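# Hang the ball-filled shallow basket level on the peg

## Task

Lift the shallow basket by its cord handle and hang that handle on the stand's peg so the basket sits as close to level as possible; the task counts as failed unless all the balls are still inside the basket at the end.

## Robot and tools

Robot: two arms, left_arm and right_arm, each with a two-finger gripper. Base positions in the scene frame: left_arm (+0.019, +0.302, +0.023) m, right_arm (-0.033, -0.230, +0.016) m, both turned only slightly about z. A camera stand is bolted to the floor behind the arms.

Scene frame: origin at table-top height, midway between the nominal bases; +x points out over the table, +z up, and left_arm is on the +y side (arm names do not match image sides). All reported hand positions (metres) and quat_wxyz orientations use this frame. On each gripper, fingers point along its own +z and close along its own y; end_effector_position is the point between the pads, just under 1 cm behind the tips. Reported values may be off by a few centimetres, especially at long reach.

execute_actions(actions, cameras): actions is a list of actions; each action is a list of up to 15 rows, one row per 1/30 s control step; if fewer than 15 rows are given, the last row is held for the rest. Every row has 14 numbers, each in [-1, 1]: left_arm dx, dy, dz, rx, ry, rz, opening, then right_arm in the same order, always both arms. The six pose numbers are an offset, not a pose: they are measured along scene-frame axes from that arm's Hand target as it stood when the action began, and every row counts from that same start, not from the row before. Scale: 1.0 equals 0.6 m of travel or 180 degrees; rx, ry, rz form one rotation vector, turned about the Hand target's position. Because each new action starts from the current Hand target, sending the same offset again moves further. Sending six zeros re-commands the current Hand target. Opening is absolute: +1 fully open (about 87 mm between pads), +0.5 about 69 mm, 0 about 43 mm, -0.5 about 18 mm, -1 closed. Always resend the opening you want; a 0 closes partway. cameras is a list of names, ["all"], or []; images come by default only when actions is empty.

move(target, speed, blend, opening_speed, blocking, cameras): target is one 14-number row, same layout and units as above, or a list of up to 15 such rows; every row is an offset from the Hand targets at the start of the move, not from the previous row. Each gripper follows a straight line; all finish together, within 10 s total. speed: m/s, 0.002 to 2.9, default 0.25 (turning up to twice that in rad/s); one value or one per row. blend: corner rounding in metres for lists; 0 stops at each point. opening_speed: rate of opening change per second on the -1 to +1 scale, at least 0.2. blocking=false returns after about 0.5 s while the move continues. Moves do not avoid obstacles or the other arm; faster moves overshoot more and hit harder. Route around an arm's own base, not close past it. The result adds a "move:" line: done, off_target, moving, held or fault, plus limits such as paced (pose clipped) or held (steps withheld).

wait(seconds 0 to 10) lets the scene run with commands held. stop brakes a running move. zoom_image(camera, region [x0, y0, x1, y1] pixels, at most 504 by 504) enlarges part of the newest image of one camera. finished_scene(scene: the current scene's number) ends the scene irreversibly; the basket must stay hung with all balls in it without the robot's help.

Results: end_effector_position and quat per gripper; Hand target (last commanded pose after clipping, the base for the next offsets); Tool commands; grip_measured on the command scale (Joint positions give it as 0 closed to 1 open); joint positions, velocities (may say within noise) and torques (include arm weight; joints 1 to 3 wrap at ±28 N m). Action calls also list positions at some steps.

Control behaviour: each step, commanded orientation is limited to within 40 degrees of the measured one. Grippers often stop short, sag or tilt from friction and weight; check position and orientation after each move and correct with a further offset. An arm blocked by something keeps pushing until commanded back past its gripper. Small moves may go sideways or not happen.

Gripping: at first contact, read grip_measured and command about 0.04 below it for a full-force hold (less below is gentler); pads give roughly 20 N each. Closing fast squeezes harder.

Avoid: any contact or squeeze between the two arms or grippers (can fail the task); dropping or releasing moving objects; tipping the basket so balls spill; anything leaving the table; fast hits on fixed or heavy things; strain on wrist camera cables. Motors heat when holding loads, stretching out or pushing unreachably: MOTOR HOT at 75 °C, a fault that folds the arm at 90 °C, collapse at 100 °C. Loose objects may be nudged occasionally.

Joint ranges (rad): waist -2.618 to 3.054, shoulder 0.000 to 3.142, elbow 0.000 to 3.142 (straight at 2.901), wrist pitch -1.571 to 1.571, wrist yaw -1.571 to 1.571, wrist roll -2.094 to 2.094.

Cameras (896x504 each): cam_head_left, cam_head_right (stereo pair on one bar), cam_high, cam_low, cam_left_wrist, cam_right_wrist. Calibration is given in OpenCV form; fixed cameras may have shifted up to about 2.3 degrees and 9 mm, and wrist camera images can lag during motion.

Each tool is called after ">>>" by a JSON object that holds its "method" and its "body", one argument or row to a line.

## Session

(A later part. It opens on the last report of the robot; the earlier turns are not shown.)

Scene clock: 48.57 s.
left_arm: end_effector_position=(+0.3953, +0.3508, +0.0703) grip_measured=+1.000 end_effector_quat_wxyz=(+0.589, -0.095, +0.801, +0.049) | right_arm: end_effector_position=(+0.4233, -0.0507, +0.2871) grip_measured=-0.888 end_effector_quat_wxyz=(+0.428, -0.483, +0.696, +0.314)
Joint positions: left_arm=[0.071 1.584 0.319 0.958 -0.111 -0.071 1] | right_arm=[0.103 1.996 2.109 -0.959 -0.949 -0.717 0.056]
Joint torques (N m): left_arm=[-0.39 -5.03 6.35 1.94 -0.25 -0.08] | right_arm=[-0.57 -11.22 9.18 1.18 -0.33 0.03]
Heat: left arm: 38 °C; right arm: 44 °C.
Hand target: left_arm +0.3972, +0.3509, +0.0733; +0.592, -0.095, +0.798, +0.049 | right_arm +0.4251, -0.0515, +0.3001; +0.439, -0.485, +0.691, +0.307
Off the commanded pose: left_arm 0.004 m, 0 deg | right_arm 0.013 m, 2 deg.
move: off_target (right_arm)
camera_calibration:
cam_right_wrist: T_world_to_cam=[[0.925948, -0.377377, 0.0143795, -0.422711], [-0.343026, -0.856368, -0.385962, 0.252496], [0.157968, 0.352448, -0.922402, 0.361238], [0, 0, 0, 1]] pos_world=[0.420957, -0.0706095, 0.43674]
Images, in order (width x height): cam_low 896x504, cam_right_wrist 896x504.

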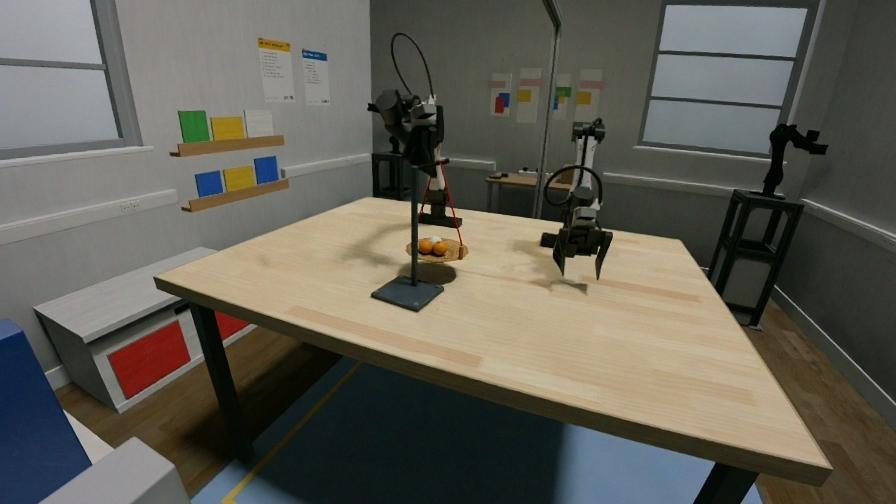

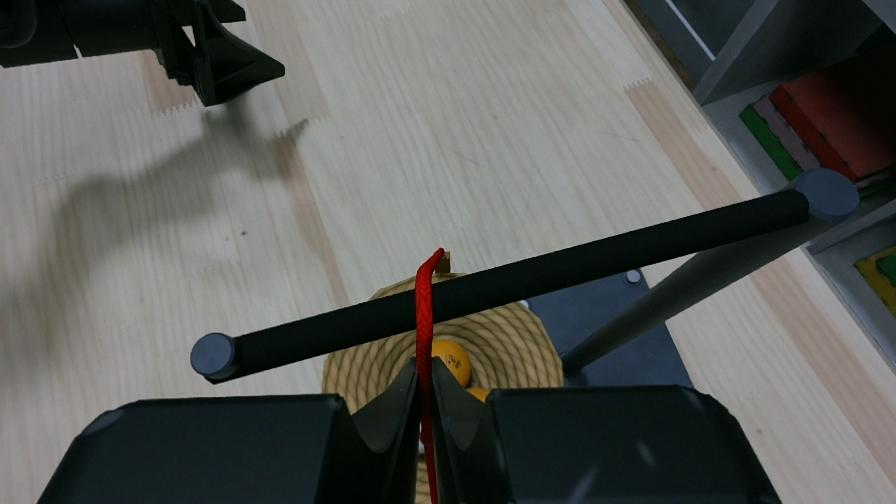

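>>> {"method": "move", "body": {
  "target": [
    [0,0,0,0,0,0,1,0,0,0,0,0,0,-0.3],
    [0,0,0,0,0,0,1,-0.02,-0.1,0.04,0,0,0,-0.3]
  ],
  "speed": 0.08,
  "opening_speed": 0.4,
  "cameras": ["cam_low","cam_right_wrist"]
}}

>>> {"method": "zoom_image", "body": {
  "camera": "cam_low",
  "region": [360, 120, 540, 280]
}}

Scene clock: 52.43 s.
left_arm: end_effector_position=(+0.3953, +0.3508, +0.0703) grip_measured=+1.000 end_effector_quat_wxyz=(+0.589, -0.095, +0.801, +0.049) | right_arm: end_effector_position=(+0.4112, -0.1126, +0.3196) grip_measured=-0.300 end_effector_quat_wxyz=(+0.433, -0.478, +0.700, +0.306)
Joint positions: left_arm=[0.071 1.584 0.319 0.958 -0.111 -0.071 1] | right_arm=[-0.045 2.051 2.365 -1.31 -1.022 -0.906 0.35]
Joint torques (N m): left_arm=[-0.38 -5.05 6.45 1.94 -0.25 -0.09] | right_arm=[-0.51 -9.4 8.21 0.99 -0.6 -0.22]
Heat: left arm: 38 °C; right arm: 45 °C.
Hand target: left_arm +0.3972, +0.3509, +0.0733; +0.592, -0.095, +0.798, +0.049 | right_arm +0.4132, -0.1115, +0.3241; +0.439, -0.485, +0.691, +0.308
Off the commanded pose: left_arm 0.004 m, 0 deg | right_arm 0.005 m, 1 deg.
move: done
camera_calibration:
cam_right_wrist: T_world_to_cam=[[0.917915, -0.396027, 0.0244038, -0.437444], [-0.356943, -0.851057, -0.385089, 0.214015], [0.173275, 0.344768, -0.922557, 0.407832], [0, 0, 0, 1]] pos_world=[0.40726, -0.131708, 0.469338]
Images, in order (width x height): cam_low 896x504, cam_right_wrist 896x504.

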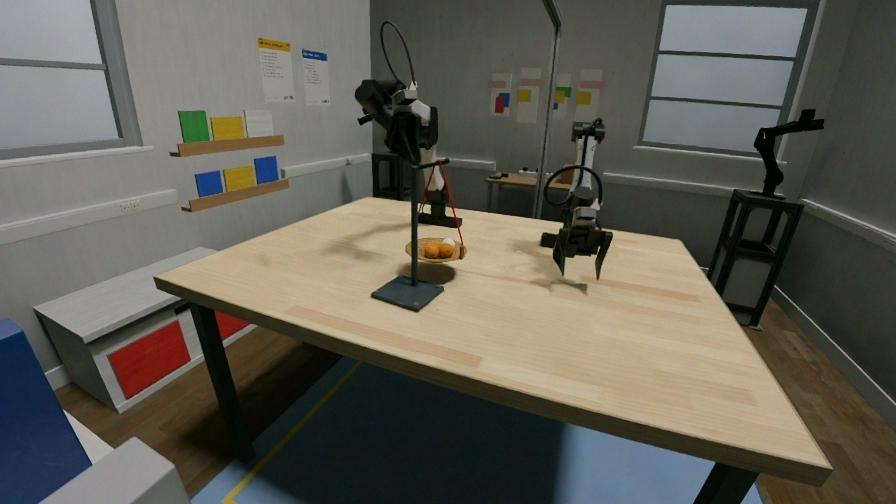

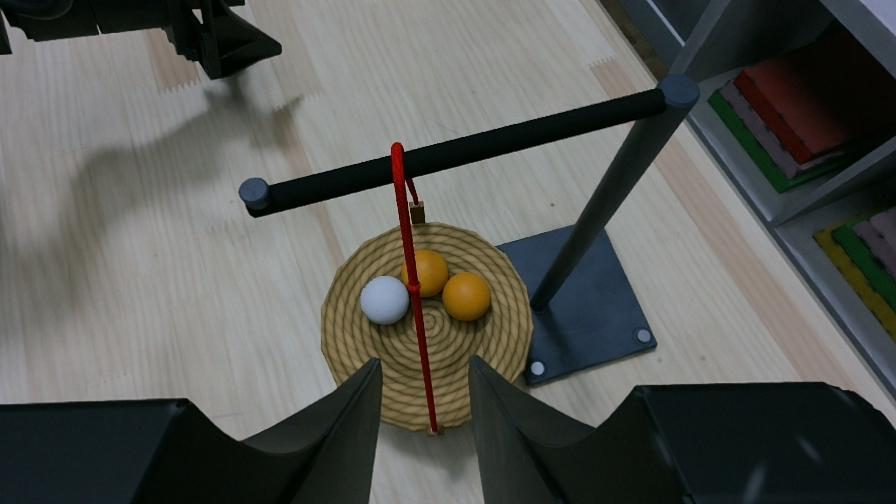

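Scaled by 2.800 from the camera's 896x504 image, which has a finer 1280x720 frame.

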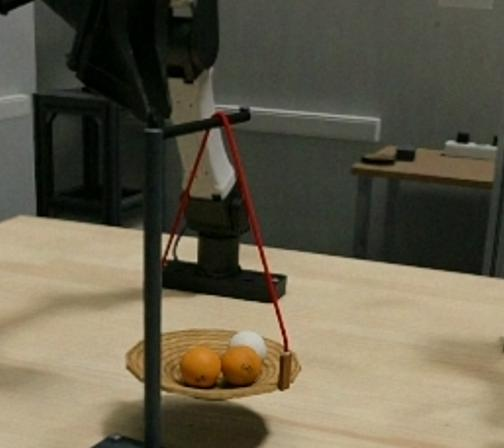

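>>> {"method": "move", "body": {
  "target": [
    [0,0,0,0,0,0,1,0.005,0.02,-0.028,0,0,0,-0.2],
    [0,0,0,0,0,0,1,0.017,0.103,-0.029,0,0,0,-0.2],
    [0,0,0,0,0,0,1,0.017,0.103,-0.029,0,0,0,-1]
  ],
  "speed": 0.08,
  "opening_speed": 0.6
}}

>>> {"method": "move", "body": {
  "target": [0,0,0,0,0,0,1,0,-0.002,-0.013,0,0,0,-1],
  "speed": 0.03,
  "cameras": ["cam_low","cam_right_wrist"]
}}

>>> {"method": "zoom_image", "body": {
  "camera": "cam_low",
  "region": [360, 120, 540, 280]
}}

Scene clock: 56.67 s.
left_arm: end_effector_position=(+0.3953, +0.3508, +0.0703) grip_measured=+1.000 end_effector_quat_wxyz=(+0.589, -0.095, +0.801, +0.049) | right_arm: end_effector_position=(+0.4277, -0.0493, +0.2919) grip_measured=-0.897 end_effector_quat_wxyz=(+0.424, -0.482, +0.698, +0.317)
Joint positions: left_arm=[0.071 1.584 0.319 0.958 -0.111 -0.071 1] | right_arm=[0.104 2.043 2.202 -1.016 -0.951 -0.715 0.051]
Joint torques (N m): left_arm=[-0.36 -5.04 6.39 1.94 -0.23 -0.09] | right_arm=[-0.36 -15.16 4.98 1.43 -0.3 0.05]
Heat: left arm: 38 °C; right arm: 45 °C.
Hand target: left_arm +0.3972, +0.3509, +0.0733; +0.592, -0.095, +0.798, +0.049 | right_arm +0.4234, -0.0497, +0.3067; +0.439, -0.485, +0.691, +0.308
Off the commanded pose: left_arm 0.004 m, 0 deg | right_arm 0.015 m, 2 deg.
move: off_target (right_arm); target 3's new opening was sent with right_arm's hand 0.016 m and 2 deg from that target

Scene clock: 57.57 s.
left_arm: end_effector_position=(+0.3953, +0.3508, +0.0703) grip_measured=+1.000 end_effector_quat_wxyz=(+0.589, -0.095, +0.801, +0.049) | right_arm: end_effector_position=(+0.4277, -0.0493, +0.2873) grip_measured=-0.897 end_effector_quat_wxyz=(+0.427, -0.483, +0.696, +0.316)
Joint positions: left_arm=[0.071 1.584 0.319 0.958 -0.111 -0.071 1] | right_arm=[0.104 2.022 2.147 -0.972 -0.951 -0.715 0.051]
Joint torques (N m): left_arm=[-0.35 -5.05 6.34 1.95 -0.25 -0.09] | right_arm=[-0.57 -14.76 4.96 1.38 -0.32 -0.01]
Heat: left arm: 38 °C; right arm: 45 °C.
Hand target: left_arm +0.3972, +0.3509, +0.0733; +0.592, -0.095, +0.798, +0.049 | right_arm +0.4234, -0.0509, +0.2990; +0.439, -0.485, +0.691, +0.308
Off the commanded pose: left_arm 0.004 m, 0 deg | right_arm 0.013 m, 2 deg.
move: off_target (right_arm)
camera_calibration:
cam_right_wrist: T_world_to_cam=[[0.92662, -0.37582, 0.0116041, -0.425802], [-0.342442, -0.856263, -0.386714, 0.255283], [0.155271, 0.354363, -0.922127, 0.361423], [0, 0, 0, 1]] pos_world=[0.425858, -0.0695104, 0.43694]
Images, in order (width x height): cam_low 896x504, cam_right_wrist 896x504.

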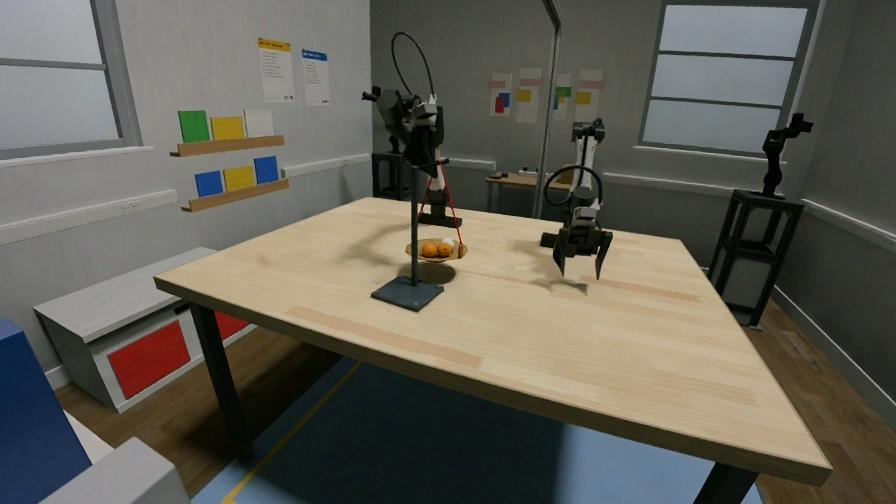

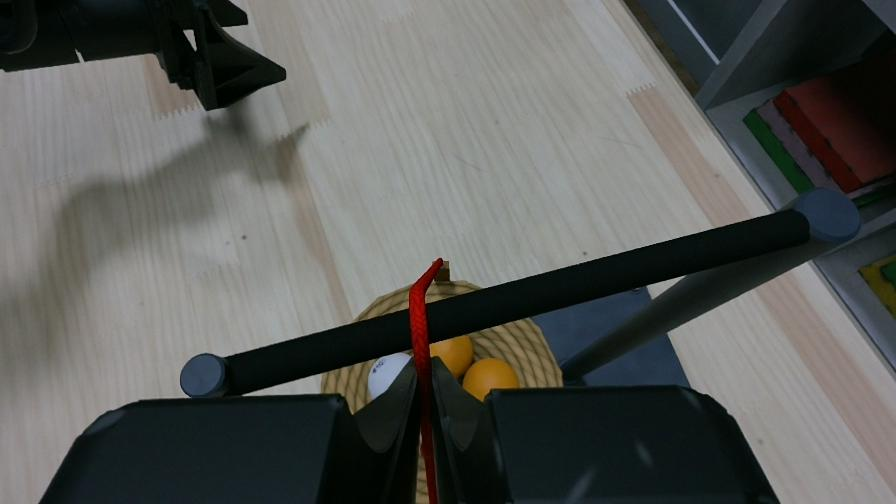

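Scaled by 2.800 from the camera's 896x504 image, which has a finer 1280x720 frame.

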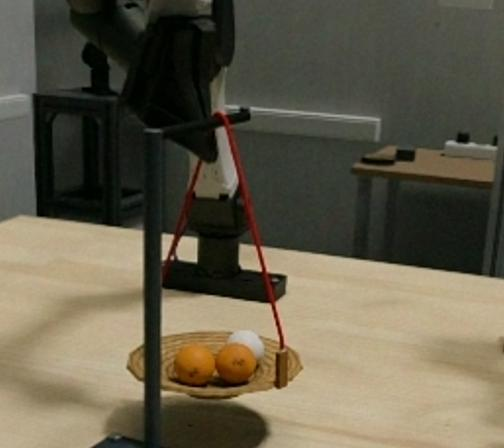

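Slightly more, then release.

>>> {"method": "move", "body": {
  "target": [0,0,0,0,0,0,1,0,-0.001,-0.004,0,0,0,-1],
  "speed": 0.03
}}

>>> {"method": "move", "body": {
  "target": [
    [0,0,0,0,0,0,1,0,0.001,0.004,0,0,0,-0.3],
    [0,0,0,0,0,0,1,-0.02,-0.1,0.04,0,0,0,-0.3]
  ],
  "speed": 0.08,
  "opening_speed": 0.4,
  "cameras": ["cam_low","cam_right_wrist"]
}}

>>> {"method": "zoom_image", "body": {
  "camera": "cam_low",
  "region": [360, 120, 540, 280]
}}

Scene clock: 58.43 s.
left_arm: end_effector_position=(+0.3953, +0.3508, +0.0703) grip_measured=+1.000 end_effector_quat_wxyz=(+0.589, -0.095, +0.801, +0.049) | right_arm: end_effector_position=(+0.4276, -0.0493, +0.2850) grip_measured=-0.897 end_effector_quat_wxyz=(+0.427, -0.483, +0.696, +0.316)
Joint positions: left_arm=[0.071 1.584 0.319 0.958 -0.111 -0.071 1] | right_arm=[0.104 2.017 2.13 -0.961 -0.951 -0.715 0.051]
Joint torques (N m): left_arm=[-0.36 -5 6.35 1.96 -0.23 -0.1] | right_arm=[-0.54 -14.57 4.9 1.35 -0.32 -0.07]
Heat: left arm: 38 °C; right arm: 45 °C.
Hand target: left_arm +0.3972, +0.3509, +0.0733; +0.592, -0.095, +0.798, +0.049 | right_arm +0.4234, -0.0515, +0.2965; +0.439, -0.485, +0.691, +0.308
Off the commanded pose: left_arm 0.004 m, 0 deg | right_arm 0.012 m, 2 deg.
move: off_target (right_arm)

Scene clock: 62.20 s.
left_arm: end_effector_position=(+0.3953, +0.3508, +0.0703) grip_measured=+1.000 end_effector_quat_wxyz=(+0.589, -0.095, +0.801, +0.049) | right_arm: end_effector_position=(+0.4092, -0.1123, +0.3146) grip_measured=-0.300 end_effector_quat_wxyz=(+0.432, -0.478, +0.701, +0.307)
Joint positions: left_arm=[0.071 1.584 0.319 0.958 -0.111 -0.071 1] | right_arm=[-0.045 2.027 2.308 -1.281 -1.022 -0.907 0.35]
Joint torques (N m): left_arm=[-0.24 -5.03 6.28 1.94 -0.23 -0.08] | right_arm=[-0.42 -9.54 8.58 0.97 -0.61 -0.26]
Heat: left arm: 38 °C; right arm: 46 °C.
Hand target: left_arm +0.3972, +0.3509, +0.0733; +0.592, -0.095, +0.798, +0.049 | right_arm +0.4113, -0.1113, +0.3206; +0.439, -0.485, +0.691, +0.308
Off the commanded pose: left_arm 0.004 m, 0 deg | right_arm 0.006 m, 2 deg.
move: done
camera_calibration:
cam_right_wrist: T_world_to_cam=[[0.918429, -0.395042, 0.0207465, -0.434342], [-0.357537, -0.85139, -0.383799, 0.211397], [0.16928, 0.345074, -0.923184, 0.405437], [0, 0, 0, 1]] pos_world=[0.405862, -0.131508, 0.464438]
Images, in order (width x height): cam_low 896x504, cam_right_wrist 896x504.

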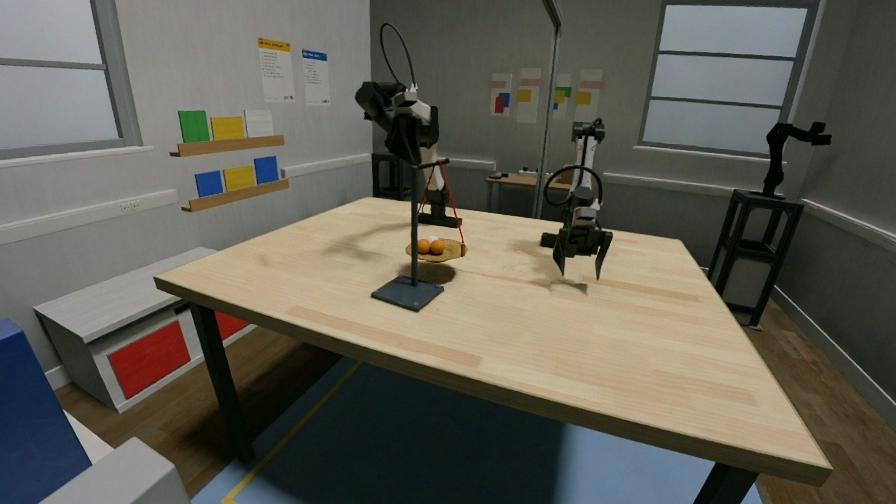

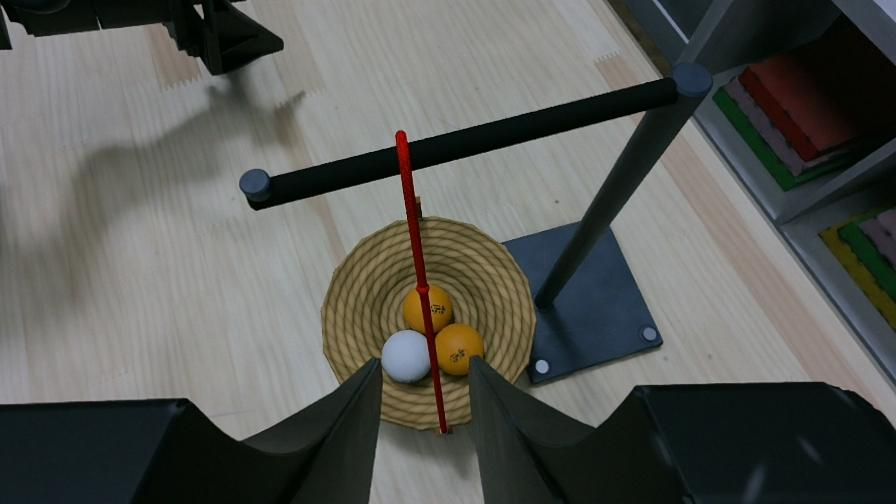

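Scaled by 2.800 from the camera's 896x504 image, which has a finer 1280x720 frame.

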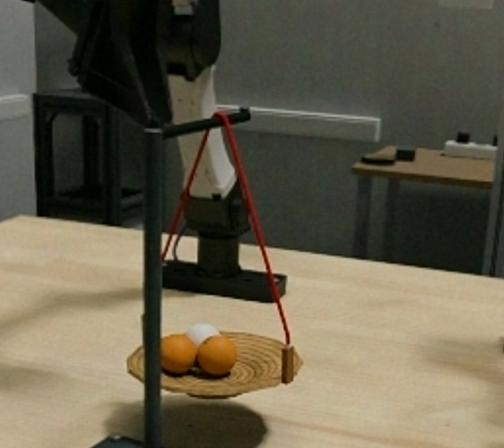

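>>> {"method": "move", "body": {
  "target": [0,0,0,0,0,0,1,-0.05,-0.2,0.12,0,0,0,-0.3],
  "speed": 0.15
}}

>>> {"method": "wait", "body": {
  "seconds": 1,
  "cameras": ["cam_low"]
}}

>>> {"method": "zoom_image", "body": {
  "camera": "cam_low",
  "region": [360, 120, 540, 280]
}}

>>> {"method": "finished_scene", "body": {
  "scene": 3
}}

Scene clock: 63.97 s.
left_arm: end_effector_position=(+0.3953, +0.3508, +0.0703) grip_measured=+1.000 end_effector_quat_wxyz=(+0.589, -0.095, +0.801, +0.049) | right_arm: end_effector_position=(+0.3893, -0.2365, +0.3773) grip_measured=-0.300 end_effector_quat_wxyz=(+0.519, -0.408, +0.705, +0.259)
Joint positions: left_arm=[0.071 1.584 0.319 0.958 -0.111 -0.071 1] | right_arm=[-0.385 2.045 2.564 -1.55 -1.18 -1.058 0.35]
Joint torques (N m): left_arm=[-0.36 -5.05 6.32 1.94 -0.24 -0.1] | right_arm=[-0.29 -12.44 6.09 0.92 -0.68 -0.2]
Heat: left arm: 38 °C; right arm: 46 °C.
Hand target: left_arm +0.3972, +0.3509, +0.0733; +0.592, -0.095, +0.798, +0.049 | right_arm +0.3813, -0.2313, +0.3926; +0.439, -0.485, +0.691, +0.308
Off the commanded pose: left_arm 0.004 m, 0 deg | right_arm 0.018 m, 14 deg.
joint sent to its limit (right arm) — joint 4 (wrist pitch), lower limit. The joint targets are off in orientation, not in position.
move: off_target (right_arm)

Scene clock: 64.97 s.
left_arm: end_effector_position=(+0.3953, +0.3508, +0.0703) grip_measured=+1.000 end_effector_quat_wxyz=(+0.589, -0.095, +0.801, +0.049) | right_arm: end_effector_position=(+0.3893, -0.2364, +0.3774) grip_measured=-0.300 end_effector_quat_wxyz=(+0.519, -0.408, +0.705, +0.259)
Joint positions: left_arm=[0.071 1.584 0.319 0.958 -0.111 -0.071 1] | right_arm=[-0.385 2.045 2.564 -1.55 -1.181 -1.058 0.35]
Joint torques (N m): left_arm=[-0.31 -5.12 6.39 1.94 -0.24 -0.09] | right_arm=[-0.25 -12.4 5.89 0.88 -0.61 -0.21]
Heat: left arm: 38 °C; right arm: 46 °C.
Hand target: left_arm +0.3972, +0.3509, +0.0733; +0.592, -0.095, +0.798, +0.049 | right_arm +0.3814, -0.2313, +0.3925; +0.439, -0.485, +0.691, +0.308
Tool commands: left_gripper/opening=+1.0 right_gripper/opening=-0.3
Off the commanded pose: left_arm 0.004 m, 0 deg | right_arm 0.018 m, 14 deg.
wait: 1.00 s; at rest by 0.17 s
Images, in order (width x height): cam_low 896x504.

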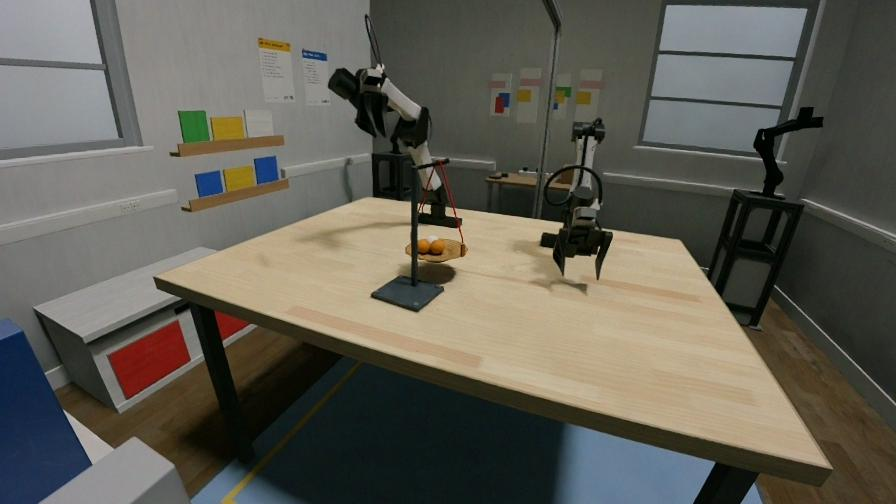

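Scaled by 2.800 from the camera's 896x504 image, which has a finer 1280x720 frame.

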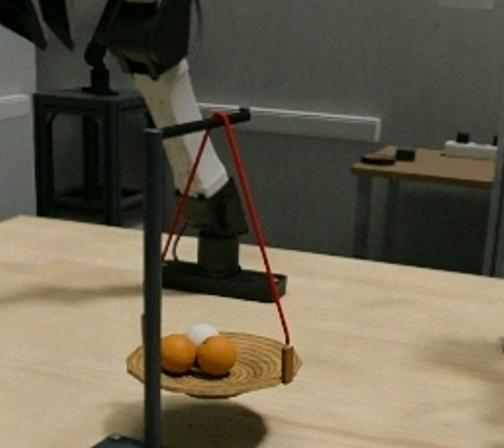

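The scene is finished: the task was done.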